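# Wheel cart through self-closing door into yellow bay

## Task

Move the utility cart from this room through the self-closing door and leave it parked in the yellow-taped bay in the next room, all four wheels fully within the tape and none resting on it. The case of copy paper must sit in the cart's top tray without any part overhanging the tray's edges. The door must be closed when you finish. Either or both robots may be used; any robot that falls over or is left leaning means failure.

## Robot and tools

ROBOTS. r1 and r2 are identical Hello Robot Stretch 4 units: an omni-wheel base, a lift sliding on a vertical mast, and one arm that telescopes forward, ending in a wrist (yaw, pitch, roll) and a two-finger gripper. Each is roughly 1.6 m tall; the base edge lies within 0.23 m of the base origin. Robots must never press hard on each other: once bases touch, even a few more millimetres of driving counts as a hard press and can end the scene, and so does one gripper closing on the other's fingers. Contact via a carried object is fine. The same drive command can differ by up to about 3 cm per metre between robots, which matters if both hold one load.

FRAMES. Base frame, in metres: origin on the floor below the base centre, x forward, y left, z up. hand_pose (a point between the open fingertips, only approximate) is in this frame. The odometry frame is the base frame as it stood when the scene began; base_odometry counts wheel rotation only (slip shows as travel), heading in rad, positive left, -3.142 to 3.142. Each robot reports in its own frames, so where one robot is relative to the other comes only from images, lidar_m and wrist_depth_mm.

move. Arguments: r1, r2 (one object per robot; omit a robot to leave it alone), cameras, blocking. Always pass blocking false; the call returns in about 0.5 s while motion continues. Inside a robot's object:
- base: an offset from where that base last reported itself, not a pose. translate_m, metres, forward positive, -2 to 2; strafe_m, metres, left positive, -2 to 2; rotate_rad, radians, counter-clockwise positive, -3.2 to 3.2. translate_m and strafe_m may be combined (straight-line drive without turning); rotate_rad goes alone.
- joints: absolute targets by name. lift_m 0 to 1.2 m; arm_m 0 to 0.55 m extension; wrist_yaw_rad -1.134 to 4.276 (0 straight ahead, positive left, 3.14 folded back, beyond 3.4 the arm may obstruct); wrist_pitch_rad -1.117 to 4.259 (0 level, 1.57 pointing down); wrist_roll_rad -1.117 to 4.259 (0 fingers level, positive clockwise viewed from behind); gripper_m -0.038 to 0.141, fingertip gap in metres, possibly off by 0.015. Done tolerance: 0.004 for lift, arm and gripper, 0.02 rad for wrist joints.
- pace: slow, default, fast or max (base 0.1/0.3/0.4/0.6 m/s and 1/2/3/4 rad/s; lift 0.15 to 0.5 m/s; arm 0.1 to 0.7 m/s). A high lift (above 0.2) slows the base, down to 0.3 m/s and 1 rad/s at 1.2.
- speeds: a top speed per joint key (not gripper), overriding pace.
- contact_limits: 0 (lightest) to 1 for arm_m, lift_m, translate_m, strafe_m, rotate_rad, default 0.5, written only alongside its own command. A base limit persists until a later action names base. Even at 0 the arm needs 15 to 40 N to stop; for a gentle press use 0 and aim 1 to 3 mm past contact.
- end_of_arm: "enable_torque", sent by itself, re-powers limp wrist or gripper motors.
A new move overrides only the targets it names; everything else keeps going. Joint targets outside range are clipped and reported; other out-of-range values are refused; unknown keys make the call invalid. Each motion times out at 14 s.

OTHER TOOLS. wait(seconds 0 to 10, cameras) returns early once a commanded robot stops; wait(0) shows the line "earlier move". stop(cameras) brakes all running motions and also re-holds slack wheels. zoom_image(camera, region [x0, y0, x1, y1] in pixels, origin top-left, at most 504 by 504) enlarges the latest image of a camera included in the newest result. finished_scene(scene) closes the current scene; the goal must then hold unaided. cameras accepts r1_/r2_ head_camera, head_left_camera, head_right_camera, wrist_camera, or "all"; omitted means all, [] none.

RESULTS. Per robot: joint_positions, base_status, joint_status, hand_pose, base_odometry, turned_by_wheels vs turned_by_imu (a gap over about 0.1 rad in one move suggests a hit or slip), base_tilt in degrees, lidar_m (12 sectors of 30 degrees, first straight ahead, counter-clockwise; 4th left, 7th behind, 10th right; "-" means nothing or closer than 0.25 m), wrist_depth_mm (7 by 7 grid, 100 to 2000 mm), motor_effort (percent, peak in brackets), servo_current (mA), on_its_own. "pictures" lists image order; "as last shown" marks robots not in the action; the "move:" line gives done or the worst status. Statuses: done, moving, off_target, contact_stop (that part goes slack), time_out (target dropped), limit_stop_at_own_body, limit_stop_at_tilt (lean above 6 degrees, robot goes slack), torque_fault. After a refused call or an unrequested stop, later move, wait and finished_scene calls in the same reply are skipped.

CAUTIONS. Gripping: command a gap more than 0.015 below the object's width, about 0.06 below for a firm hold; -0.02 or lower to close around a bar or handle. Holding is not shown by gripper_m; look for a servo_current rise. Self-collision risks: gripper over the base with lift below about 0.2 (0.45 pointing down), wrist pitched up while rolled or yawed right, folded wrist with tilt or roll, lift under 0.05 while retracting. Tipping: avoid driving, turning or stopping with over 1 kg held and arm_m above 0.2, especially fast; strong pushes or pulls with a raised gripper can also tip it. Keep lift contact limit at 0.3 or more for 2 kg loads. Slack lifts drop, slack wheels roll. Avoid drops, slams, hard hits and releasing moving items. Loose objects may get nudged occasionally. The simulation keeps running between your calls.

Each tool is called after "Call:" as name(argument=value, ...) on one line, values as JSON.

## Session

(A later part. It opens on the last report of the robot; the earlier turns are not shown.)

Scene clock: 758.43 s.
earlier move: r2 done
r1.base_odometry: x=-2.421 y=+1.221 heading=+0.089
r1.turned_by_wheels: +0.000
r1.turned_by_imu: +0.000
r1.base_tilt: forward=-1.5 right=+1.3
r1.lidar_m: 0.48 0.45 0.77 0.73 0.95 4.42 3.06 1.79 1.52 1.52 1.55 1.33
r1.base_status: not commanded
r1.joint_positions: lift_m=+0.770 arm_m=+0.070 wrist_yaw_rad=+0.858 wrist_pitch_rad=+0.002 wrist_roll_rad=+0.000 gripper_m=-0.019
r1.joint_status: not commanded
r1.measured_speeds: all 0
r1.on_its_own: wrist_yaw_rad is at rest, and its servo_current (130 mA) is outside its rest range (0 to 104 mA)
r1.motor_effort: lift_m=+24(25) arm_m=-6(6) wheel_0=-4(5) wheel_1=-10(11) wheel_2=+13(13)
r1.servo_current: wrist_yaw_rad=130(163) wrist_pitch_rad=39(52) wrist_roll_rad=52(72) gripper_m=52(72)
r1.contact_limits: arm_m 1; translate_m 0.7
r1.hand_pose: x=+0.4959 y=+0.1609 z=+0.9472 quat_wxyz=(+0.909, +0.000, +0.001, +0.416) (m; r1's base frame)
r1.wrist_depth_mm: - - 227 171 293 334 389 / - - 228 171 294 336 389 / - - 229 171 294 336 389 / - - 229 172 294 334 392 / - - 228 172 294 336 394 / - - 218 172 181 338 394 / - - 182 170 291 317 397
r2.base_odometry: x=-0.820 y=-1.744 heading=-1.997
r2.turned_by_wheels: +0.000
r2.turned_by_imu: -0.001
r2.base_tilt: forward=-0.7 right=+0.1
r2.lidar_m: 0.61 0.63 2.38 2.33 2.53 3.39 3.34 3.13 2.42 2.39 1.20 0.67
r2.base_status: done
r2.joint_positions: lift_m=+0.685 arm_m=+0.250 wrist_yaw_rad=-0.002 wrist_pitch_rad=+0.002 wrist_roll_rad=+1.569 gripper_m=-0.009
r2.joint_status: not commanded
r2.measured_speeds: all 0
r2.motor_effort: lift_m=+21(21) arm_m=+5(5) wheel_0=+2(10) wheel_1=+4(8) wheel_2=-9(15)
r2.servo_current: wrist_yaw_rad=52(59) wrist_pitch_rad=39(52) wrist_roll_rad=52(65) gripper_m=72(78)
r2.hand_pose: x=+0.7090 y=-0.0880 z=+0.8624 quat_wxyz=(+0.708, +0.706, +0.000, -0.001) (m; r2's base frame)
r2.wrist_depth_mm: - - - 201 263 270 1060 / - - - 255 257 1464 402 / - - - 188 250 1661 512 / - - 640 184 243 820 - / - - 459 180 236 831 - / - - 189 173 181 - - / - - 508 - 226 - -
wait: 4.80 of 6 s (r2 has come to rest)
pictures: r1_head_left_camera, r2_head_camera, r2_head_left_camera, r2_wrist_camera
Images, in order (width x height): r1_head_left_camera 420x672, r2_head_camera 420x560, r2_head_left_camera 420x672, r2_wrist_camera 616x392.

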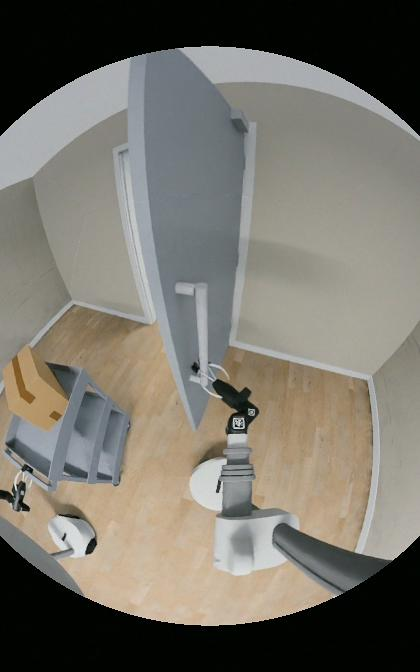

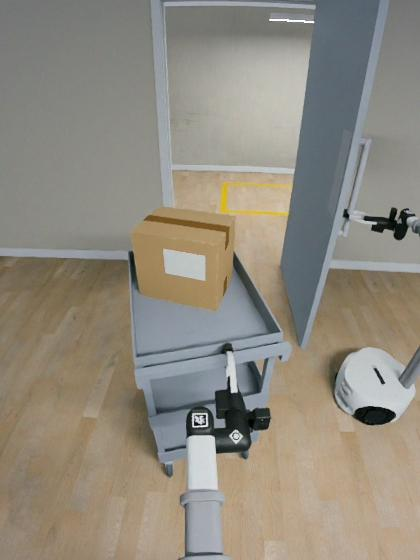

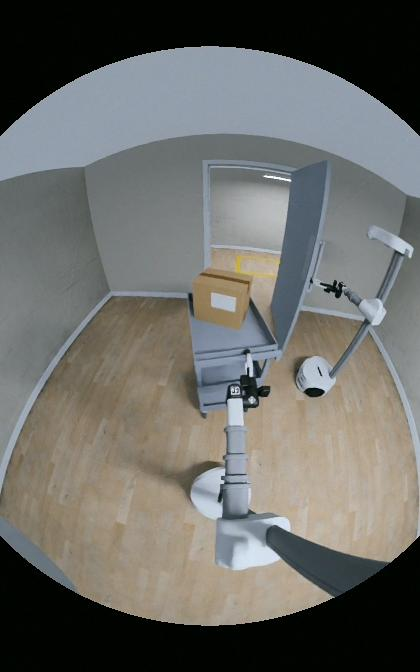

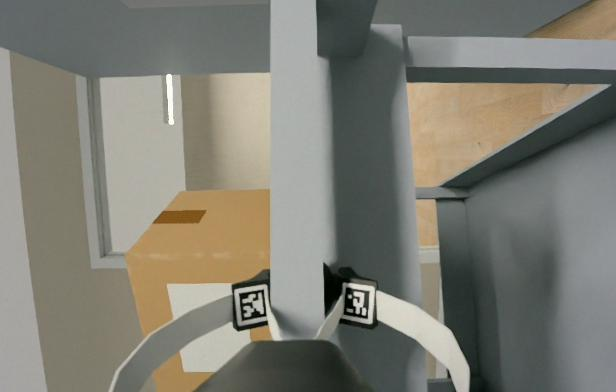

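Call:
move(blocking=false, r2={"base":{"translate_m":0.1,"strafe_m":0.09},"pace":"slow"}, cameras=[])

Call:
wait(seconds=4, cameras=["r2_head_camera"])

Call:
move(blocking=false, r2={"base":{"translate_m":0.5,"strafe_m":0.03},"pace":"slow"}, cameras=[])

Call:
wait(seconds=7, cameras=["r2_head_camera","r2_head_left_camera","r2_wrist_camera","r1_head_left_camera"])

Scene clock: 770.67 s.
move: r2 moving
r1.base_odometry: x=-2.421 y=+1.221 heading=+0.089
r1.turned_by_wheels: +0.000
r1.turned_by_imu: +0.000
r1.base_tilt: forward=-1.5 right=+1.2
r1.lidar_m: 0.46 0.45 0.77 0.73 0.96 4.43 3.03 1.75 1.53 1.53 1.56 1.36
r1.base_status: not commanded
r1.joint_positions: lift_m=+0.770 arm_m=+0.070 wrist_yaw_rad=+0.858 wrist_pitch_rad=+0.002 wrist_roll_rad=+0.000 gripper_m=-0.019
r1.joint_status: not commanded
r1.measured_speeds: all 0
r1.motor_effort: lift_m=+24(25) arm_m=-6(6) wheel_0=-4(5) wheel_1=-11(11) wheel_2=+13(13)
r1.servo_current: wrist_yaw_rad=117(143) wrist_pitch_rad=39(46) wrist_roll_rad=52(59) gripper_m=59(65)
r1.contact_limits: arm_m 1; translate_m 0.7
r1.hand_pose: x=+0.4959 y=+0.1609 z=+0.9472 quat_wxyz=(+0.909, +0.000, +0.001, +0.416) (m; r1's base frame)
r1.wrist_depth_mm: - - 227 171 296 334 392 / - - 228 171 294 334 389 / - - 227 171 296 334 392 / - - 228 172 294 336 394 / - - 227 172 297 338 392 / - - 219 172 181 338 394 / - - 182 170 291 317 397
r2.base_odometry: x=-0.817 y=-1.757 heading=-1.998
r2.turned_by_wheels: -0.001
r2.turned_by_imu: -0.001
r2.base_tilt: forward=-0.7 right=+0.1
r2.lidar_m: 0.59 0.62 2.37 2.32 2.52 3.39 3.35 3.13 2.46 2.40 1.20 0.68
r2.base_status: translate_m moving; strafe_m moving
r2.joint_positions: lift_m=+0.685 arm_m=+0.250 wrist_yaw_rad=-0.003 wrist_pitch_rad=+0.002 wrist_roll_rad=+1.569 gripper_m=-0.009
r2.joint_status: not commanded
r2.measured_speeds: translate_m=+0.038 strafe_m=+0.034 rotate_rad=+0.001 lift_m=+0.000 arm_m=+0.000 wrist_yaw_rad=-0.001 wrist_pitch_rad=+0.000 wrist_roll_rad=+0.000
r2.motor_effort: lift_m=+21(21) arm_m=+5(5) wheel_0=-8(8) wheel_1=+6(8) wheel_2=-12(13)
r2.servo_current: wrist_yaw_rad=46(65) wrist_pitch_rad=33(46) wrist_roll_rad=52(59) gripper_m=65(78)
r2.hand_pose: x=+0.7090 y=-0.0881 z=+0.8624 quat_wxyz=(+0.708, +0.706, +0.000, -0.002) (m; r2's base frame)
r2.wrist_depth_mm: - - - 202 262 271 1042 / - - - 254 259 1430 1118 / - - - 247 251 1708 512 / - - 634 184 243 831 - / - - 466 179 237 820 - / - - 191 173 181 - - / - - 504 - 226 - -
pictures: none
No camera images: "cameras" was empty.

Scene clock: 772.73 s.
earlier move: r2 done
r1.base_odometry: x=-2.421 y=+1.221 heading=+0.089
r1.turned_by_wheels: +0.000
r1.turned_by_imu: +0.000
r1.base_tilt: forward=-1.5 right=+1.2
r1.lidar_m: 0.44 0.45 0.80 0.77 0.99 4.41 3.01 1.77 1.52 1.54 1.55 1.34
r1.base_status: not commanded
r1.joint_positions: lift_m=+0.770 arm_m=+0.070 wrist_yaw_rad=+0.858 wrist_pitch_rad=+0.002 wrist_roll_rad=+0.000 gripper_m=-0.019
r1.joint_status: not commanded
r1.measured_speeds: all 0
r1.on_its_own: wrist_yaw_rad is at rest, and its servo_current (143 mA) is outside its rest range (0 to 104 mA)
r1.motor_effort: lift_m=+24(25) arm_m=-6(6) wheel_0=-4(5) wheel_1=-11(11) wheel_2=+13(13)
r1.servo_current: wrist_yaw_rad=143(156) wrist_pitch_rad=39(52) wrist_roll_rad=52(65) gripper_m=59(72)
r1.contact_limits: arm_m 1; translate_m 0.7
r1.hand_pose: x=+0.4959 y=+0.1609 z=+0.9472 quat_wxyz=(+0.909, +0.000, +0.001, +0.416) (m; r1's base frame)
r1.wrist_depth_mm: - - 228 171 293 332 394 / - - 227 171 293 334 389 / - - 229 171 296 336 392 / 809 - 229 171 296 334 392 / 809 - 229 172 296 334 392 / - 683 218 172 181 336 394 / - 215 182 170 293 320 399
r2.base_odometry: x=-0.780 y=-1.872 heading=-1.998
r2.turned_by_wheels: +0.000
r2.turned_by_imu: +0.000
r2.base_tilt: forward=-0.7 right=+0.1
r2.lidar_m: 0.64 0.67 2.28 2.24 2.41 3.47 3.43 3.23 2.54 2.50 1.19 0.68
r2.base_status: done
r2.joint_positions: lift_m=+0.685 arm_m=+0.250 wrist_yaw_rad=-0.003 wrist_pitch_rad=+0.002 wrist_roll_rad=+1.569 gripper_m=-0.009
r2.joint_status: not commanded
r2.measured_speeds: all 0
r2.motor_effort: lift_m=+21(21) arm_m=+5(5) wheel_0=-5(12) wheel_1=+3(8) wheel_2=-8(14)
r2.servo_current: wrist_yaw_rad=52(65) wrist_pitch_rad=39(46) wrist_roll_rad=46(65) gripper_m=65(78)
r2.hand_pose: x=+0.7089 y=-0.0884 z=+0.8624 quat_wxyz=(+0.708, +0.706, +0.000, -0.002) (m; r2's base frame)
r2.wrist_depth_mm: - - - 180 241 249 249 / 1921 - - 178 239 1661 1118 / - - - 177 238 842 - / - - 521 176 235 842 - / - 469 469 175 235 831 - / - 504 191 174 181 - - / - - 559 - 231 - -
wait: 2.07 of 4 s (r2 has come to rest)
pictures: r2_head_camera
Images, in order (width x height): r2_head_camera 420x560.

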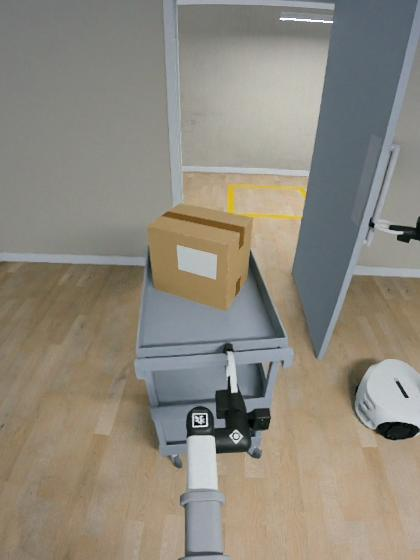

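Scene clock: 773.23 s.
move: r2 moving
r1.base_odometry: x=-2.421 y=+1.221 heading=+0.089
r1.turned_by_wheels: +0.000
r1.turned_by_imu: +0.000
r1.base_tilt: forward=-1.5 right=+1.2
r1.lidar_m: 0.47 0.43 0.80 0.77 1.01 4.42 3.02 1.76 1.55 1.53 1.56 1.35
r1.base_status: not commanded
r1.joint_positions: lift_m=+0.770 arm_m=+0.070 wrist_yaw_rad=+0.858 wrist_pitch_rad=+0.002 wrist_roll_rad=+0.000 gripper_m=-0.019
r1.joint_status: not commanded
r1.measured_speeds: all 0
r1.motor_effort: lift_m=+24(24) arm_m=-6(6) wheel_0=-4(5) wheel_1=-11(11) wheel_2=+13(13)
r1.servo_current: wrist_yaw_rad=124(143) wrist_pitch_rad=39(46) wrist_roll_rad=39(65) gripper_m=59(65)
r1.contact_limits: arm_m 1; translate_m 0.7
r1.hand_pose: x=+0.4959 y=+0.1609 z=+0.9472 quat_wxyz=(+0.909, +0.000, +0.001, +0.416) (m; r1's base frame)
r1.wrist_depth_mm: - - 228 171 294 336 389 / - - 227 172 294 336 389 / - - 228 172 294 334 389 / 788 - 229 171 296 334 392 / 788 691 229 171 296 338 392 / 654 676 218 172 182 338 394 / - 216 182 169 293 315 399
r2.base_odometry: x=-0.784 y=-1.884 heading=-1.998
r2.turned_by_wheels: +0.000
r2.turned_by_imu: +0.000
r2.base_tilt: forward=-0.7 right=+0.0
r2.lidar_m: 0.64 0.70 2.28 2.22 2.43 3.47 3.43 3.22 2.54 2.51 1.21 0.68
r2.base_status: translate_m moving; strafe_m moving
r2.joint_positions: lift_m=+0.685 arm_m=+0.250 wrist_yaw_rad=-0.003 wrist_pitch_rad=+0.002 wrist_roll_rad=+1.569 gripper_m=-0.009
r2.joint_status: not commanded
r2.measured_speeds: translate_m=+0.049 strafe_m=+0.003 rotate_rad=+0.000 lift_m=+0.000 arm_m=+0.000 wrist_yaw_rad=+0.000 wrist_pitch_rad=+0.000 wrist_roll_rad=+0.000
r2.motor_effort: lift_m=+21(21) arm_m=+5(5) wheel_0=+3(8) wheel_1=+6(8) wheel_2=-11(14)
r2.servo_current: wrist_yaw_rad=52(52) wrist_pitch_rad=46(46) wrist_roll_rad=46(59) gripper_m=72(78)
r2.hand_pose: x=+0.7089 y=-0.0884 z=+0.8624 quat_wxyz=(+0.708, +0.706, +0.000, -0.002) (m; r2's base frame)
r2.wrist_depth_mm: - - - 177 238 246 247 / - - - 236 236 1661 1160 / - - - 175 236 842 - / - - 512 175 234 842 - / - 473 466 174 234 831 - / - 508 190 173 180 - - / - - 574 - 232 - -
pictures: none
No camera images: "cameras" was empty.

Scene clock: 779.03 s.
earlier move: r2 done
r1.base_odometry: x=-2.421 y=+1.221 heading=+0.089
r1.turned_by_wheels: +0.000
r1.turned_by_imu: +0.000
r1.base_tilt: forward=-1.5 right=+1.2
r1.lidar_m: 0.46 0.46 0.84 0.93 1.01 4.40 3.03 1.77 1.51 1.53 1.57 1.35
r1.base_status: not commanded
r1.joint_positions: lift_m=+0.770 arm_m=+0.070 wrist_yaw_rad=+0.858 wrist_pitch_rad=+0.002 wrist_roll_rad=+0.000 gripper_m=-0.019
r1.joint_status: not commanded
r1.measured_speeds: all 0
r1.on_its_own: wrist_yaw_rad is at rest, and its servo_current (130 mA) is outside its rest range (0 to 104 mA)
r1.motor_effort: lift_m=+24(25) arm_m=-6(6) wheel_0=-4(5) wheel_1=-11(11) wheel_2=+13(13)
r1.servo_current: wrist_yaw_rad=130(150) wrist_pitch_rad=39(52) wrist_roll_rad=39(72) gripper_m=59(65)
r1.contact_limits: arm_m 1; translate_m 0.7
r1.hand_pose: x=+0.4959 y=+0.1609 z=+0.9472 quat_wxyz=(+0.909, +0.000, +0.001, +0.416) (m; r1's base frame)
r1.wrist_depth_mm: - - 227 171 293 332 389 / - - 227 171 294 334 387 / - - 228 171 294 334 387 / - - 228 172 296 334 392 / - 216 229 172 297 338 392 / 683 215 219 173 181 340 392 / - 210 183 170 293 315 399
r2.base_odometry: x=-0.960 y=-2.339 heading=-1.998
r2.turned_by_wheels: +0.000
r2.turned_by_imu: +0.002
r2.base_tilt: forward=-0.7 right=+0.1
r2.lidar_m: 0.63 0.66 2.20 2.12 2.31 3.46 3.94 3.38 2.63 1.00 0.97 0.69
r2.base_status: done
r2.joint_positions: lift_m=+0.685 arm_m=+0.250 wrist_yaw_rad=-0.001 wrist_pitch_rad=+0.002 wrist_roll_rad=+1.569 gripper_m=-0.009
r2.joint_status: not commanded
r2.measured_speeds: all 0
r2.motor_effort: lift_m=+21(21) arm_m=+5(5) wheel_0=+4(13) wheel_1=+6(9) wheel_2=-7(14)
r2.servo_current: wrist_yaw_rad=52(65) wrist_pitch_rad=39(46) wrist_roll_rad=52(65) gripper_m=65(78)
r2.hand_pose: x=+0.7091 y=-0.0877 z=+0.8624 quat_wxyz=(+0.708, +0.706, +0.000, -0.001) (m; r2's base frame)
r2.wrist_depth_mm: - - - 181 244 251 251 / - - - 180 241 1576 1118 / - - - 178 238 1576 - / - - 530 177 236 831 - / - 473 469 175 236 831 - / - 496 190 173 180 - - / - 124 554 - 230 - -
wait: 5.80 of 7 s (r2 has come to rest)
pictures: r1_head_left_camera, r2_head_camera, r2_head_left_camera, r2_wrist_camera
Images, in order (width x height): r1_head_left_camera 420x672, r2_head_camera 420x560, r2_head_left_camera 420x672, r2_wrist_camera 616x392.

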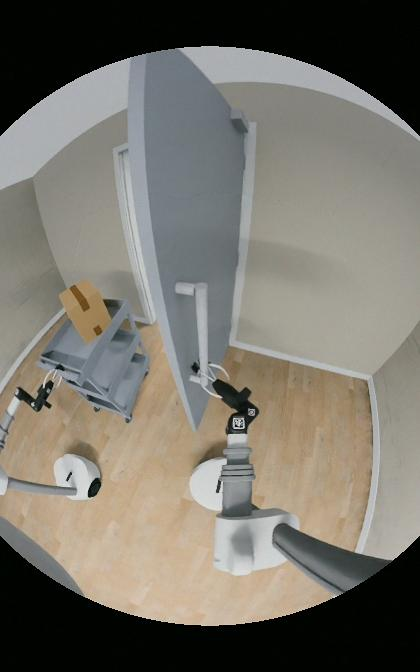

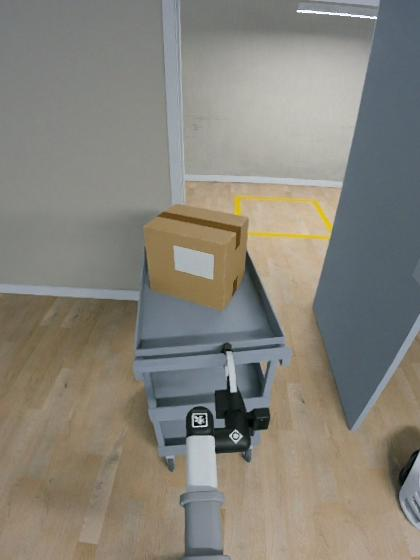

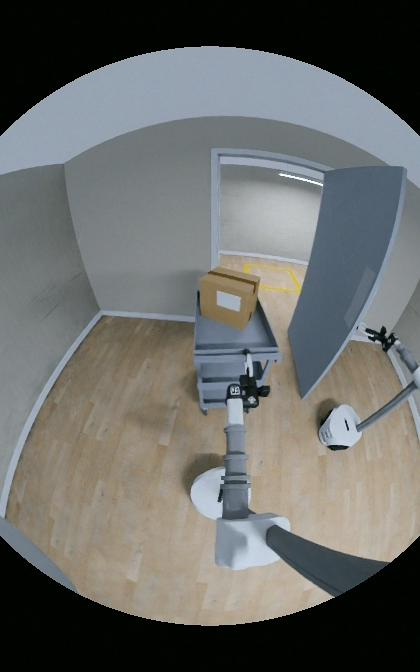

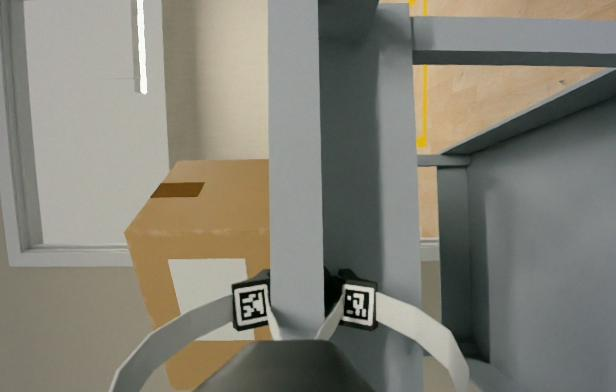

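Call:
move(blocking=false, r2={"base":{"strafe_m":0.26},"pace":"slow"}, cameras=[])

Call:
wait(seconds=4, cameras=[])

Call:
move(blocking=false, r2={"base":{"rotate_rad":-0.13},"pace":"slow"}, cameras=[])

Call:
wait(seconds=2, cameras=["r2_head_camera","r2_wrist_camera","r1_head_left_camera"])

Scene clock: 803.83 s.
move: r2 moving
r1.base_odometry: x=-2.421 y=+1.221 heading=+0.089
r1.turned_by_wheels: +0.000
r1.turned_by_imu: +0.000
r1.base_tilt: forward=-1.5 right=+1.3
r1.lidar_m: 0.45 0.46 0.86 0.91 1.02 4.40 3.04 1.77 1.52 1.53 1.57 1.33
r1.base_status: not commanded
r1.joint_positions: lift_m=+0.770 arm_m=+0.070 wrist_yaw_rad=+0.858 wrist_pitch_rad=+0.002 wrist_roll_rad=+0.000 gripper_m=-0.019
r1.joint_status: not commanded
r1.measured_speeds: all 0
r1.motor_effort: lift_m=+24(24) arm_m=-6(6) wheel_0=-4(5) wheel_1=-11(11) wheel_2=+13(13)
r1.servo_current: wrist_yaw_rad=124(143) wrist_pitch_rad=39(46) wrist_roll_rad=52(59) gripper_m=59(65)
r1.contact_limits: arm_m 1; translate_m 0.7
r1.hand_pose: x=+0.4959 y=+0.1609 z=+0.9472 quat_wxyz=(+0.909, +0.000, +0.001, +0.416) (m; r1's base frame)
r1.wrist_depth_mm: - - 226 171 294 332 392 / - - 227 172 293 336 392 / - - 228 172 294 334 392 / - - 228 172 294 334 389 / - 215 228 172 296 334 392 / 683 216 219 172 181 338 394 / - 210 181 170 293 319 397
r2.base_odometry: x=-0.947 y=-2.345 heading=-1.998
r2.turned_by_wheels: -0.001
r2.turned_by_imu: +0.000
r2.base_tilt: forward=-0.6 right=+0.1
r2.lidar_m: 0.64 2.03 2.16 2.14 2.30 3.46 3.96 3.38 2.65 1.05 0.96 0.69
r2.base_status: strafe_m moving
r2.joint_positions: lift_m=+0.685 arm_m=+0.250 wrist_yaw_rad=-0.003 wrist_pitch_rad=+0.002 wrist_roll_rad=+1.569 gripper_m=-0.009
r2.joint_status: not commanded
r2.measured_speeds: translate_m=-0.001 strafe_m=+0.056 rotate_rad=+0.003 lift_m=+0.000 arm_m=+0.000 wrist_yaw_rad=-0.006 wrist_pitch_rad=+0.000 wrist_roll_rad=+0.000
r2.motor_effort: lift_m=+21(21) arm_m=+5(5) wheel_0=-9(13) wheel_1=+5(8) wheel_2=+0(5)
r2.servo_current: wrist_yaw_rad=52(52) wrist_pitch_rad=33(46) wrist_roll_rad=39(52) gripper_m=72(72)
r2.hand_pose: x=+0.7090 y=-0.0883 z=+0.8624 quat_wxyz=(+0.708, +0.706, +0.000, -0.002) (m; r2's base frame)
r2.wrist_depth_mm: - - - 182 245 251 252 / - - - 181 241 1576 1118 / - - - 179 239 1576 - / - - 530 177 236 831 - / - 473 466 175 236 831 - / - 500 190 173 181 - - / - 124 554 - 230 - -
pictures: none
No camera images: "cameras" was empty.

Scene clock: 807.07 s.
earlier move: r2 done
r1.base_odometry: x=-2.421 y=+1.221 heading=+0.089
r1.turned_by_wheels: +0.000
r1.turned_by_imu: +0.000
r1.base_tilt: forward=-1.5 right=+1.3
r1.lidar_m: 0.45 0.44 1.07 1.18 3.78 4.41 3.03 1.76 1.52 1.54 1.56 1.34
r1.base_status: not commanded
r1.joint_positions: lift_m=+0.770 arm_m=+0.070 wrist_yaw_rad=+0.858 wrist_pitch_rad=+0.002 wrist_roll_rad=+0.000 gripper_m=-0.019
r1.joint_status: not commanded
r1.measured_speeds: all 0
r1.on_its_own: wrist_yaw_rad is at rest, and its servo_current (111 mA) is outside its rest range (0 to 104 mA)
r1.motor_effort: lift_m=+24(24) arm_m=-6(6) wheel_0=-5(5) wheel_1=-11(11) wheel_2=+13(13)
r1.servo_current: wrist_yaw_rad=111(169) wrist_pitch_rad=46(59) wrist_roll_rad=39(65) gripper_m=52(72)
r1.contact_limits: arm_m 1; translate_m 0.7
r1.hand_pose: x=+0.4959 y=+0.1609 z=+0.9472 quat_wxyz=(+0.909, +0.000, +0.001, +0.416) (m; r1's base frame)
r1.wrist_depth_mm: - - 227 171 294 334 392 / - - 227 171 296 334 389 / - - 228 171 294 334 387 / - 1025 228 172 296 334 392 / 1255 215 228 172 297 338 392 / - 1255 218 173 181 338 392 / 1060 136 182 169 290 317 397
r2.base_odometry: x=-0.723 y=-2.447 heading=-1.998
r2.turned_by_wheels: +0.000
r2.turned_by_imu: +0.000
r2.base_tilt: forward=-0.7 right=+0.1
r2.lidar_m: 0.66 2.07 1.93 1.90 2.05 3.01 3.92 3.67 2.88 1.23 1.22 0.64
r2.base_status: done
r2.joint_positions: lift_m=+0.685 arm_m=+0.250 wrist_yaw_rad=-0.003 wrist_pitch_rad=+0.002 wrist_roll_rad=+1.569 gripper_m=-0.009
r2.joint_status: not commanded
r2.measured_speeds: all 0
r2.motor_effort: lift_m=+21(21) arm_m=+5(5) wheel_0=-5(14) wheel_1=+3(8) wheel_2=+0(5)
r2.servo_current: wrist_yaw_rad=46(65) wrist_pitch_rad=52(52) wrist_roll_rad=39(59) gripper_m=72(78)
r2.hand_pose: x=+0.7090 y=-0.0883 z=+0.8624 quat_wxyz=(+0.708, +0.706, +0.000, -0.002) (m; r2's base frame)
r2.wrist_depth_mm: - - - 134 187 732 - / - - 508 140 197 759 - / - 452 442 147 208 - - / - 488 492 154 217 - - / - - 597 163 229 - - / - - 185 171 178 - - / - 123 - - - - 504
wait: 3.23 of 4 s (r2 has come to rest)
pictures: none
No camera images: "cameras" was empty.

Scene clock: 807.57 s.
move: r2 moving
r1.base_odometry: x=-2.421 y=+1.221 heading=+0.089
r1.turned_by_wheels: +0.000
r1.turned_by_imu: +0.000
r1.base_tilt: forward=-1.5 right=+1.3
r1.lidar_m: 0.46 0.43 1.01 1.12 3.76 4.41 3.06 1.80 1.51 1.53 1.55 1.35
r1.base_status: not commanded
r1.joint_positions: lift_m=+0.770 arm_m=+0.070 wrist_yaw_rad=+0.858 wrist_pitch_rad=+0.002 wrist_roll_rad=+0.000 gripper_m=-0.019
r1.joint_status: not commanded
r1.measured_speeds: all 0
r1.motor_effort: lift_m=+24(24) arm_m=-6(6) wheel_0=-4(5) wheel_1=-11(11) wheel_2=+13(13)
r1.servo_current: wrist_yaw_rad=137(150) wrist_pitch_rad=39(52) wrist_roll_rad=52(65) gripper_m=59(65)
r1.contact_limits: arm_m 1; translate_m 0.7
r1.hand_pose: x=+0.4959 y=+0.1609 z=+0.9472 quat_wxyz=(+0.909, +0.000, +0.001, +0.416) (m; r1's base frame)
r1.wrist_depth_mm: - - 227 171 293 336 392 / - - 228 171 294 334 387 / - - 227 171 296 336 389 / - 976 228 172 294 336 389 / - 216 229 171 294 336 394 / - - 219 172 182 340 394 / 1138 136 182 170 293 319 394
r2.base_odometry: x=-0.723 y=-2.447 heading=-2.103
r2.turned_by_wheels: -0.105
r2.turned_by_imu: -0.102
r2.base_tilt: forward=-0.6 right=+0.0
r2.lidar_m: 0.64 0.75 1.98 1.90 1.98 2.69 3.99 4.04 2.96 1.38 1.18 0.67
r2.base_status: rotate_rad moving
r2.joint_positions: lift_m=+0.685 arm_m=+0.250 wrist_yaw_rad=+0.007 wrist_pitch_rad=+0.002 wrist_roll_rad=+1.569 gripper_m=-0.009
r2.joint_status: not commanded
r2.measured_speeds: translate_m=+0.001 strafe_m=-0.001 rotate_rad=-0.254 lift_m=+0.000 arm_m=+0.000 wrist_yaw_rad=-0.002 wrist_pitch_rad=+0.000 wrist_roll_rad=+0.000
r2.motor_effort: lift_m=+21(21) arm_m=+6(6) wheel_0=+9(14) wheel_1=+5(10) wheel_2=+10(15)
r2.servo_current: wrist_yaw_rad=52(65) wrist_pitch_rad=39(46) wrist_roll_rad=39(59) gripper_m=65(72)
r2.hand_pose: x=+0.7098 y=-0.0854 z=+0.8624 quat_wxyz=(+0.708, +0.706, +0.003, +0.002) (m; r2's base frame)
r2.wrist_depth_mm: - - - 154 211 222 1025 / - - - 157 216 1464 - / - - 521 161 220 809 - / - 477 462 164 225 820 - / - 521 517 170 232 842 - / - - 189 174 180 - - / - 123 - - - - -
pictures: none
No camera images: "cameras" was empty.

Scene clock: 808.07 s.
earlier move: r2 done
r1.base_odometry: x=-2.421 y=+1.221 heading=+0.089
r1.turned_by_wheels: +0.000
r1.turned_by_imu: +0.000
r1.base_tilt: forward=-1.5 right=+1.3
r1.lidar_m: 0.47 0.46 1.00 1.11 3.76 4.41 3.01 1.78 1.52 1.52 1.55 1.34
r1.base_status: not commanded
r1.joint_positions: lift_m=+0.770 arm_m=+0.070 wrist_yaw_rad=+0.858 wrist_pitch_rad=+0.002 wrist_roll_rad=+0.000 gripper_m=-0.019
r1.joint_status: not commanded
r1.measured_speeds: all 0
r1.on_its_own: wrist_yaw_rad is at rest, and its servo_current (143 mA) is outside its rest range (0 to 104 mA)
r1.motor_effort: lift_m=+24(25) arm_m=-6(6) wheel_0=-4(5) wheel_1=-11(11) wheel_2=+13(13)
r1.servo_current: wrist_yaw_rad=143(150) wrist_pitch_rad=46(52) wrist_roll_rad=59(65) gripper_m=59(65)
r1.contact_limits: arm_m 1; translate_m 0.7
r1.hand_pose: x=+0.4959 y=+0.1609 z=+0.9472 quat_wxyz=(+0.909, +0.000, +0.001, +0.416) (m; r1's base frame)
r1.wrist_depth_mm: - - 226 171 293 334 389 / - - 227 171 293 336 389 / - - 229 172 293 334 392 / - 946 229 172 297 338 389 / - 216 228 172 296 336 392 / - 216 219 172 181 336 392 / 1160 136 182 169 293 317 397
r2.base_odometry: x=-0.723 y=-2.447 heading=-2.127
r2.turned_by_wheels: -0.025
r2.turned_by_imu: -0.024
r2.base_tilt: forward=-0.7 right=+0.1
r2.lidar_m: 0.64 1.96 2.00 1.90 1.99 2.64 3.98 4.00 2.99 2.85 1.20 0.67
r2.base_status: done
r2.joint_positions: lift_m=+0.685 arm_m=+0.250 wrist_yaw_rad=-0.001 wrist_pitch_rad=+0.002 wrist_roll_rad=+1.569 gripper_m=-0.009
r2.joint_status: not commanded
r2.measured_speeds: all 0
r2.motor_effort: lift_m=+21(21) arm_m=+5(6) wheel_0=+1(14) wheel_1=+3(10) wheel_2=+1(15)
r2.servo_current: wrist_yaw_rad=46(65) wrist_pitch_rad=46(46) wrist_roll_rad=46(59) gripper_m=72(72)
r2.hand_pose: x=+0.7092 y=-0.0876 z=+0.8624 quat_wxyz=(+0.708, +0.706, +0.001, -0.001) (m; r2's base frame)
r2.wrist_depth_mm: - - - 163 222 228 235 / - - - 165 224 1576 1098 / - - 585 167 228 809 - / - - 462 170 230 842 - / - 508 492 172 233 842 - / - - 190 174 182 - - / - 123 - - - - -
wait: 0.50 of 2 s (r2 has come to rest)
pictures: r1_head_left_camera, r2_head_camera, r2_wrist_camera
Images, in order (width x height): r1_head_left_camera 420x672, r2_head_camera 420x560, r2_wrist_camera 616x392.

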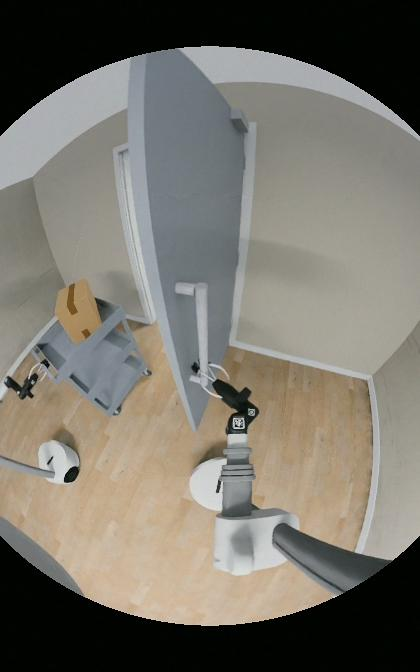

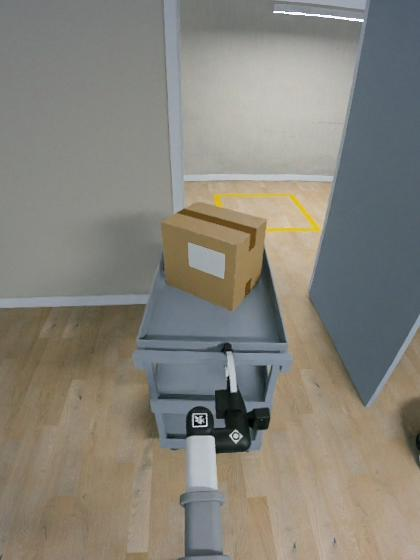

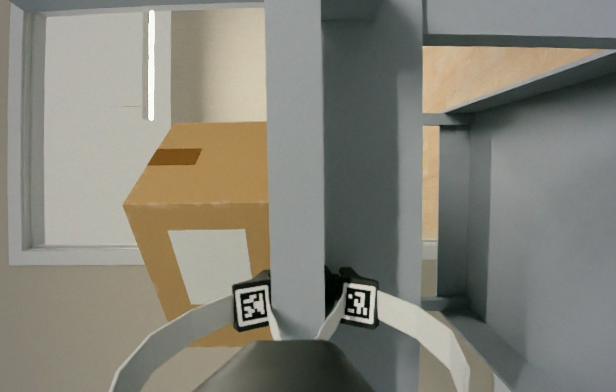

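Call:
move(blocking=false, r2={"base":{"translate_m":0.7,"strafe_m":-0.06},"pace":"slow"}, cameras=[])

Call:
wait(seconds=9, cameras=["r2_head_camera","r2_wrist_camera","r1_head_left_camera","r2_head_left_camera"])

Scene clock: 814.40 s.
move: r2 moving
r1.base_odometry: x=-2.421 y=+1.221 heading=+0.089
r1.turned_by_wheels: +0.000
r1.turned_by_imu: +0.000
r1.base_tilt: forward=-1.5 right=+1.3
r1.lidar_m: 0.46 0.44 1.01 1.10 3.73 4.41 3.02 1.78 1.53 1.52 1.56 1.36
r1.base_status: not commanded
r1.joint_positions: lift_m=+0.770 arm_m=+0.070 wrist_yaw_rad=+0.858 wrist_pitch_rad=+0.002 wrist_roll_rad=+0.000 gripper_m=-0.019
r1.joint_status: not commanded
r1.measured_speeds: all 0
r1.motor_effort: lift_m=+24(24) arm_m=-6(6) wheel_0=-4(5) wheel_1=-11(11) wheel_2=+13(13)
r1.servo_current: wrist_yaw_rad=137(150) wrist_pitch_rad=46(52) wrist_roll_rad=46(65) gripper_m=59(65)
r1.contact_limits: arm_m 1; translate_m 0.7
r1.hand_pose: x=+0.4959 y=+0.1609 z=+0.9472 quat_wxyz=(+0.909, +0.000, +0.001, +0.416) (m; r1's base frame)
r1.wrist_depth_mm: - - 227 171 294 336 389 / - - 228 171 294 336 389 / - - 228 171 296 334 384 / - 960 229 172 296 336 389 / - 215 229 172 296 338 392 / - 215 219 172 181 338 392 / 1160 136 182 169 291 317 394
r2.base_odometry: x=-0.730 y=-2.457 heading=-2.128
r2.turned_by_wheels: +0.000
r2.turned_by_imu: +0.000
r2.base_tilt: forward=-0.7 right=+0.1
r2.lidar_m: 0.64 1.97 1.99 1.89 1.96 2.63 4.00 4.06 3.00 2.83 1.20 0.67
r2.base_status: translate_m moving; strafe_m moving
r2.joint_positions: lift_m=+0.685 arm_m=+0.250 wrist_yaw_rad=-0.001 wrist_pitch_rad=+0.002 wrist_roll_rad=+1.569 gripper_m=-0.009
r2.joint_status: not commanded
r2.measured_speeds: translate_m=+0.048 strafe_m=-0.004 rotate_rad=-0.003 lift_m=+0.000 arm_m=+0.000 wrist_yaw_rad=-0.001 wrist_pitch_rad=+0.000 wrist_roll_rad=+0.000
r2.motor_effort: lift_m=+21(21) arm_m=+5(5) wheel_0=+6(7) wheel_1=+6(7) wheel_2=-14(14)
r2.servo_current: wrist_yaw_rad=39(52) wrist_pitch_rad=46(46) wrist_roll_rad=52(59) gripper_m=72(72)
r2.hand_pose: x=+0.7091 y=-0.0877 z=+0.8624 quat_wxyz=(+0.708, +0.706, +0.000, -0.001) (m; r2's base frame)
r2.wrist_depth_mm: - - - 163 221 228 234 / - - - 165 224 1661 1098 / - - 591 167 228 831 - / - - 466 169 230 831 - / - 500 496 171 231 842 - / - - 189 173 181 - - / - 123 - - 238 - -
pictures: none
No camera images: "cameras" was empty.

Scene clock: 821.97 s.
earlier move: r2 contact_stop
r1.base_odometry: x=-2.421 y=+1.221 heading=+0.089
r1.turned_by_wheels: +0.000
r1.turned_by_imu: +0.000
r1.base_tilt: forward=-1.5 right=+1.3
r1.lidar_m: 0.45 0.46 0.99 1.05 3.75 4.41 3.01 1.78 1.53 1.54 1.55 1.34
r1.base_status: not commanded
r1.joint_positions: lift_m=+0.770 arm_m=+0.070 wrist_yaw_rad=+0.858 wrist_pitch_rad=+0.002 wrist_roll_rad=+0.000 gripper_m=-0.019
r1.joint_status: not commanded
r1.measured_speeds: all 0
r1.on_its_own: wrist_yaw_rad is at rest, and its servo_current (137 mA) is outside its rest range (0 to 104 mA)
r1.motor_effort: lift_m=+24(25) arm_m=-6(6) wheel_0=-4(5) wheel_1=-11(11) wheel_2=+13(13)
r1.servo_current: wrist_yaw_rad=137(163) wrist_pitch_rad=39(59) wrist_roll_rad=52(72) gripper_m=59(72)
r1.contact_limits: arm_m 1; translate_m 0.7
r1.hand_pose: x=+0.4959 y=+0.1609 z=+0.9472 quat_wxyz=(+0.909, +0.000, +0.001, +0.416) (m; r1's base frame)
r1.wrist_depth_mm: - - 227 172 293 334 392 / - - 227 171 294 334 387 / - - 228 171 294 336 392 / - 960 228 172 296 334 389 / - - 229 172 296 338 392 / - - 219 173 181 340 394 / - - 182 170 294 319 397
r2.base_odometry: x=-1.144 y=-2.989 heading=-2.181
r2.turned_by_wheels: -0.053
r2.turned_by_imu: -0.084
r2.base_tilt: forward=-0.6 right=+0.0
r2.lidar_m: 0.56 0.58 1.62 1.99 2.04 2.60 - 4.43 2.99 0.99 0.90 0.73
r2.base_status: translate_m contact_stop (by the wheels' count: +0.683 of +0.700); strafe_m contact_stop (by the wheels' count: -0.071 of -0.060)
r2.joint_positions: lift_m=+0.685 arm_m=+0.250 wrist_yaw_rad=+0.000 wrist_pitch_rad=+0.002 wrist_roll_rad=+1.569 gripper_m=-0.010
r2.joint_status: not commanded
r2.measured_speeds: all 0
r2.on_its_own: the wheels are slack since a contact_stop
r2.motor_effort: lift_m=+21(21) arm_m=-4(8) wheel_0=+0(14) wheel_1=+0(8) wheel_2=+0(30)
r2.servo_current: wrist_yaw_rad=46(150) wrist_pitch_rad=39(52) wrist_roll_rad=46(59) gripper_m=52(78)
r2.hand_pose: x=+0.7093 y=-0.0874 z=+0.8624 quat_wxyz=(+0.708, +0.706, +0.001, -0.001) (m; r2's base frame)
r2.wrist_depth_mm: - - - - - 1708 1160 / - - - 267 315 1464 1118 / - - - 224 293 1499 433 / - - - 205 265 1708 539 / - - - 187 246 778 - / - - 187 176 181 - - / - 445 439 - 217 - -
wait: 7.57 of 9 s (r2 has come to rest)
pictures: r1_head_left_camera, r2_head_camera, r2_head_left_camera, r2_wrist_camera
Images, in order (width x height): r1_head_left_camera 420x672, r2_head_camera 420x560, r2_head_left_camera 420x672, r2_wrist_camera 616x392.

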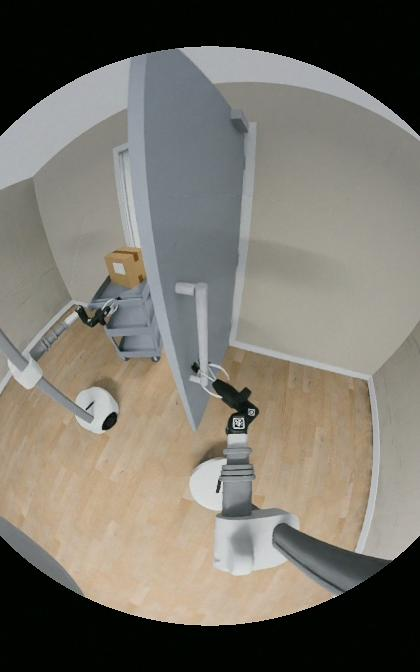

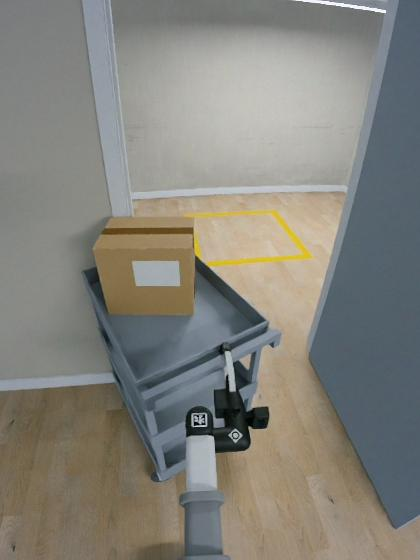

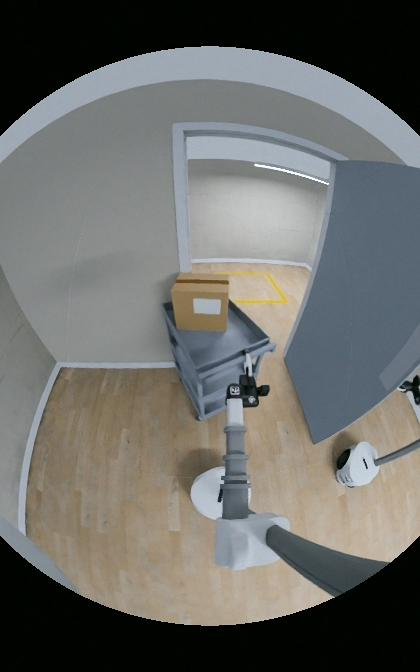

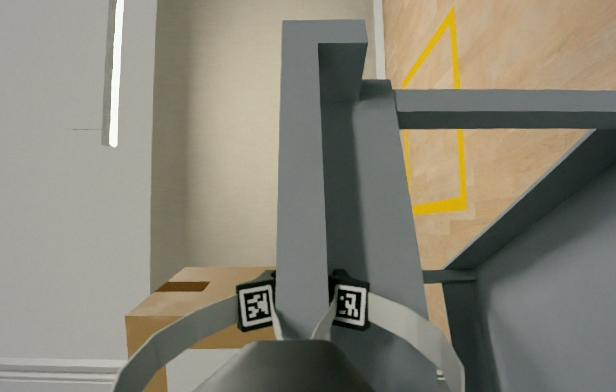

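Call:
move(blocking=false, r2={"base":{"translate_m":-0.4},"pace":"slow"}, cameras=[])

Call:
wait(seconds=6, cameras=["r2_head_camera","r2_head_left_camera"])

Scene clock: 830.53 s.
move: r2 moving
r1.base_odometry: x=-2.421 y=+1.221 heading=+0.089
r1.turned_by_wheels: +0.000
r1.turned_by_imu: +0.000
r1.base_tilt: forward=-1.5 right=+1.3
r1.lidar_m: 0.46 0.46 0.99 1.03 3.76 4.42 3.03 1.77 1.52 1.54 1.55 1.36
r1.base_status: not commanded
r1.joint_positions: lift_m=+0.770 arm_m=+0.070 wrist_yaw_rad=+0.858 wrist_pitch_rad=+0.002 wrist_roll_rad=+0.000 gripper_m=-0.019
r1.joint_status: not commanded
r1.measured_speeds: all 0
r1.motor_effort: lift_m=+24(24) arm_m=-6(6) wheel_0=-5(5) wheel_1=-11(11) wheel_2=+13(13)
r1.servo_current: wrist_yaw_rad=130(156) wrist_pitch_rad=33(52) wrist_roll_rad=46(65) gripper_m=59(72)
r1.contact_limits: arm_m 1; translate_m 0.7
r1.hand_pose: x=+0.4959 y=+0.1609 z=+0.9472 quat_wxyz=(+0.909, +0.000, +0.001, +0.416) (m; r1's base frame)
r1.wrist_depth_mm: - - 227 171 293 332 389 / - - 226 171 294 332 389 / - - 229 171 296 336 387 / - 946 229 171 297 334 389 / - - 228 172 297 336 394 / - - 219 172 181 340 394 / - - 182 170 293 315 397
r2.base_odometry: x=-1.137 y=-2.979 heading=-2.180
r2.turned_by_wheels: +0.000
r2.turned_by_imu: +0.001
r2.base_tilt: forward=-0.6 right=+0.1
r2.lidar_m: 0.56 0.58 1.65 1.99 2.03 2.59 - 4.41 2.97 1.00 0.87 0.75
r2.base_status: translate_m moving
r2.joint_positions: lift_m=+0.685 arm_m=+0.250 wrist_yaw_rad=+0.003 wrist_pitch_rad=+0.002 wrist_roll_rad=+1.569 gripper_m=-0.010
r2.joint_status: not commanded
r2.measured_speeds: translate_m=-0.048 strafe_m=+0.000 rotate_rad=-0.001 lift_m=+0.000 arm_m=+0.000 wrist_yaw_rad=+0.000 wrist_pitch_rad=+0.000 wrist_roll_rad=+0.000
r2.motor_effort: lift_m=+21(21) arm_m=-4(4) wheel_0=-1(10) wheel_1=-6(6) wheel_2=+14(15)
r2.servo_current: wrist_yaw_rad=39(52) wrist_pitch_rad=39(46) wrist_roll_rad=46(59) gripper_m=52(59)
r2.hand_pose: x=+0.7096 y=-0.0865 z=+0.8624 quat_wxyz=(+0.708, +0.706, +0.002, +0.000) (m; r2's base frame)
r2.wrist_depth_mm: - - - 260 - 1661 1160 / - - - 240 314 1499 1118 / - - - 221 291 1576 1182 / - - - 204 263 1708 508 / - - - 187 246 768 - / - - 186 177 180 - - / - 445 442 - 218 - -
pictures: none
No camera images: "cameras" was empty.

Scene clock: 835.33 s.
earlier move: r2 done
r1.base_odometry: x=-2.421 y=+1.221 heading=+0.089
r1.turned_by_wheels: +0.000
r1.turned_by_imu: +0.000
r1.base_tilt: forward=-1.5 right=+1.2
r1.lidar_m: 0.48 0.46 0.95 1.06 3.76 4.43 3.04 1.77 1.54 1.52 1.56 1.33
r1.base_status: not commanded
r1.joint_positions: lift_m=+0.770 arm_m=+0.070 wrist_yaw_rad=+0.858 wrist_pitch_rad=+0.002 wrist_roll_rad=+0.000 gripper_m=-0.019
r1.joint_status: not commanded
r1.measured_speeds: all 0
r1.on_its_own: wrist_yaw_rad is at rest, and its servo_current (143 mA) is outside its rest range (0 to 104 mA)
r1.motor_effort: lift_m=+24(25) arm_m=-6(6) wheel_0=-4(5) wheel_1=-11(11) wheel_2=+13(13)
r1.servo_current: wrist_yaw_rad=143(156) wrist_pitch_rad=39(52) wrist_roll_rad=39(72) gripper_m=52(72)
r1.contact_limits: arm_m 1; translate_m 0.7
r1.hand_pose: x=+0.4959 y=+0.1609 z=+0.9472 quat_wxyz=(+0.909, +0.000, +0.001, +0.416) (m; r1's base frame)
r1.wrist_depth_mm: - - 226 171 294 332 392 / - - 228 171 294 334 387 / - - 228 172 294 334 392 / - - 228 171 294 336 392 / 878 878 229 172 296 336 392 / - - 218 172 181 338 392 / - - 182 170 293 317 397
r2.base_odometry: x=-0.915 y=-2.662 heading=-2.182
r2.turned_by_wheels: -0.001
r2.turned_by_imu: -0.001
r2.base_tilt: forward=-0.7 right=+0.1
r2.lidar_m: 0.63 0.66 2.12 1.95 1.98 2.53 - 4.24 3.00 1.08 1.05 0.71
r2.base_status: done
r2.joint_positions: lift_m=+0.685 arm_m=+0.250 wrist_yaw_rad=+0.000 wrist_pitch_rad=+0.002 wrist_roll_rad=+1.569 gripper_m=-0.010
r2.joint_status: not commanded
r2.measured_speeds: all 0
r2.motor_effort: lift_m=+21(21) arm_m=-4(4) wheel_0=-6(13) wheel_1=-6(9) wheel_2=+3(16)
r2.servo_current: wrist_yaw_rad=39(65) wrist_pitch_rad=46(52) wrist_roll_rad=39(59) gripper_m=52(59)
r2.hand_pose: x=+0.7093 y=-0.0875 z=+0.8624 quat_wxyz=(+0.708, +0.706, +0.001, -0.001) (m; r2's base frame)
r2.wrist_depth_mm: - - - 191 253 259 260 / - - - 189 249 1576 1182 / - - - 184 245 1708 - / - - 564 181 241 842 - / - - 473 179 237 820 - / - - 187 177 179 - - / - 121 539 - 229 - -
wait: 4.80 of 6 s (r2 has come to rest)
pictures: r2_head_camera, r2_head_left_camera
Images, in order (width x height): r2_head_camera 420x560, r2_head_left_camera 420x672.

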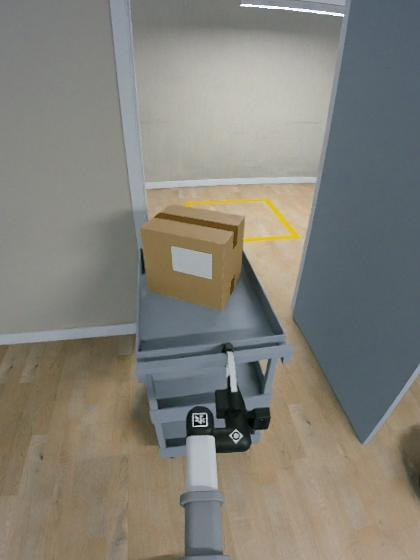

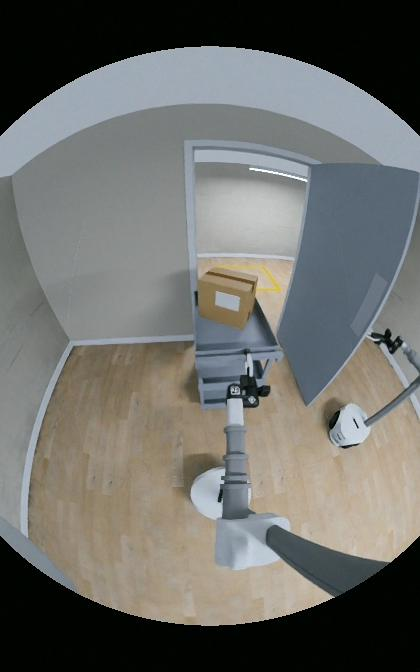

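Call:
move(blocking=false, r2={"base":{"translate_m":0.4,"strafe_m":0.04},"pace":"slow"}, cameras=[])

Call:
wait(seconds=6, cameras=["r2_head_camera","r2_head_left_camera"])

Scene clock: 844.20 s.
move: r2 moving
r1.base_odometry: x=-2.421 y=+1.221 heading=+0.089
r1.turned_by_wheels: +0.000
r1.turned_by_imu: +0.000
r1.base_tilt: forward=-1.5 right=+1.3
r1.lidar_m: 0.47 0.44 0.94 1.06 3.78 4.42 3.03 1.77 1.53 1.54 1.57 1.36
r1.base_status: not commanded
r1.joint_positions: lift_m=+0.770 arm_m=+0.070 wrist_yaw_rad=+0.858 wrist_pitch_rad=+0.002 wrist_roll_rad=+0.000 gripper_m=-0.019
r1.joint_status: not commanded
r1.measured_speeds: all 0
r1.motor_effort: lift_m=+24(24) arm_m=-6(6) wheel_0=-4(5) wheel_1=-11(11) wheel_2=+13(13)
r1.servo_current: wrist_yaw_rad=143(156) wrist_pitch_rad=46(46) wrist_roll_rad=52(59) gripper_m=65(65)
r1.contact_limits: arm_m 1; translate_m 0.7
r1.hand_pose: x=+0.4959 y=+0.1609 z=+0.9472 quat_wxyz=(+0.909, +0.000, +0.001, +0.416) (m; r1's base frame)
r1.wrist_depth_mm: - - 227 171 294 334 392 / - - 228 171 294 334 392 / - - 229 171 293 334 389 / - - 229 172 294 338 392 / 891 866 229 172 297 336 392 / - - 218 172 181 338 394 / - - 182 170 290 317 399
r2.base_odometry: x=-0.920 y=-2.672 heading=-2.182
r2.turned_by_wheels: +0.000
r2.turned_by_imu: +0.000
r2.base_tilt: forward=-0.7 right=+0.0
r2.lidar_m: 0.63 0.63 2.10 1.96 1.99 2.52 - 4.25 3.02 1.07 1.07 0.69
r2.base_status: translate_m moving; strafe_m moving
r2.joint_positions: lift_m=+0.685 arm_m=+0.250 wrist_yaw_rad=-0.002 wrist_pitch_rad=+0.002 wrist_roll_rad=+1.569 gripper_m=-0.010
r2.joint_status: not commanded
r2.measured_speeds: translate_m=+0.048 strafe_m=+0.005 rotate_rad=-0.003 lift_m=+0.000 arm_m=+0.000 wrist_yaw_rad=+0.000 wrist_pitch_rad=+0.000 wrist_roll_rad=+0.000
r2.motor_effort: lift_m=+21(21) arm_m=-3(4) wheel_0=+6(6) wheel_1=+6(7) wheel_2=-12(14)
r2.servo_current: wrist_yaw_rad=39(52) wrist_pitch_rad=46(46) wrist_roll_rad=46(65) gripper_m=46(59)
r2.hand_pose: x=+0.7092 y=-0.0879 z=+0.8624 quat_wxyz=(+0.708, +0.706, +0.000, -0.001) (m; r2's base frame)
r2.wrist_depth_mm: - - - 193 256 263 262 / - - - 190 251 1576 1160 / - - - 186 247 1661 - / - - 574 182 241 842 - / - - 473 179 237 820 - / - - 187 177 182 - - / - 121 535 - 229 - -
pictures: none
No camera images: "cameras" was empty.

Scene clock: 849.00 s.
earlier move: r2 done
r1.base_odometry: x=-2.421 y=+1.221 heading=+0.089
r1.turned_by_wheels: +0.000
r1.turned_by_imu: +0.000
r1.base_tilt: forward=-1.5 right=+1.3
r1.lidar_m: 0.45 0.45 1.06 1.13 3.77 4.40 3.04 1.77 1.54 1.55 1.55 1.35
r1.base_status: not commanded
r1.joint_positions: lift_m=+0.770 arm_m=+0.070 wrist_yaw_rad=+0.858 wrist_pitch_rad=+0.002 wrist_roll_rad=+0.000 gripper_m=-0.019
r1.joint_status: not commanded
r1.measured_speeds: all 0
r1.on_its_own: wrist_yaw_rad is at rest, and its servo_current (143 mA) is outside its rest range (0 to 104 mA)
r1.motor_effort: lift_m=+24(25) arm_m=-6(6) wheel_0=-5(5) wheel_1=-11(11) wheel_2=+13(13)
r1.servo_current: wrist_yaw_rad=143(156) wrist_pitch_rad=46(52) wrist_roll_rad=46(72) gripper_m=65(72)
r1.contact_limits: arm_m 1; translate_m 0.7
r1.hand_pose: x=+0.4959 y=+0.1609 z=+0.9472 quat_wxyz=(+0.909, +0.000, +0.001, +0.416) (m; r1's base frame)
r1.wrist_depth_mm: - - 227 171 294 336 392 / - - 228 171 293 334 392 / - - 229 171 294 334 392 / - 991 229 172 296 336 394 / - - 229 172 297 336 392 / - - 219 172 181 336 392 / - - 182 170 293 315 394
r2.base_odometry: x=-1.111 y=-3.012 heading=-2.183
r2.turned_by_wheels: -0.001
r2.turned_by_imu: -0.002
r2.base_tilt: forward=-0.7 right=+0.1
r2.lidar_m: 0.51 0.66 1.64 1.95 1.99 2.51 - 4.51 3.02 1.05 0.93 0.75
r2.base_status: done
r2.joint_positions: lift_m=+0.685 arm_m=+0.250 wrist_yaw_rad=-0.012 wrist_pitch_rad=+0.002 wrist_roll_rad=+1.569 gripper_m=-0.010
r2.joint_status: not commanded
r2.measured_speeds: all 0
r2.motor_effort: lift_m=+21(21) arm_m=+3(4) wheel_0=-3(10) wheel_1=+2(9) wheel_2=-19(19)
r2.servo_current: wrist_yaw_rad=72(72) wrist_pitch_rad=39(52) wrist_roll_rad=52(65) gripper_m=46(65)
r2.hand_pose: x=+0.7082 y=-0.0909 z=+0.8624 quat_wxyz=(+0.708, +0.706, -0.004, -0.005) (m; r2's base frame)
r2.wrist_depth_mm: - - - 266 - 1708 1160 / - - - 244 317 324 327 / - - - 220 290 1618 1182 / - - - 202 264 1756 521 / - - - 186 243 778 - / - - 190 168 182 - - / - 445 442 - 213 - -
wait: 4.80 of 6 s (r2 has come to rest)
pictures: r2_head_camera, r2_head_left_camera
Images, in order (width x height): r2_head_camera 420x560, r2_head_left_camera 420x672.

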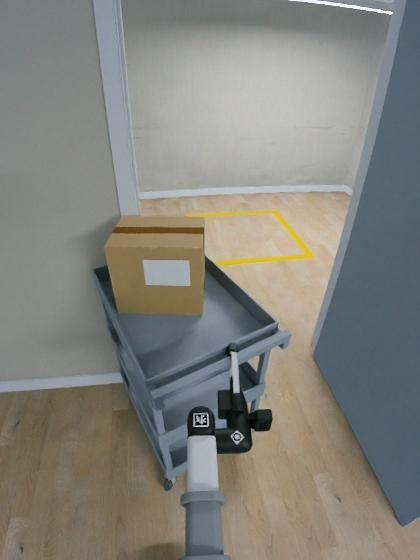

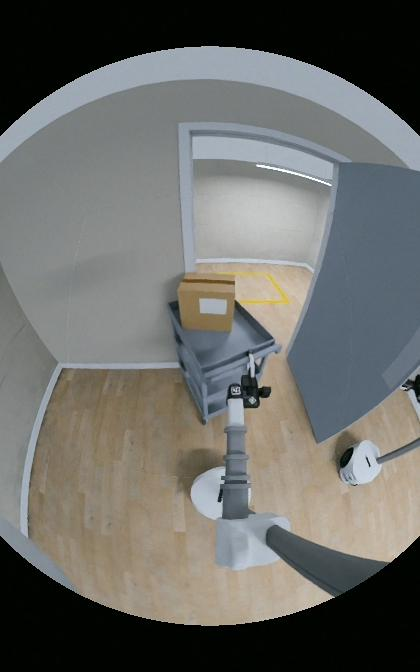

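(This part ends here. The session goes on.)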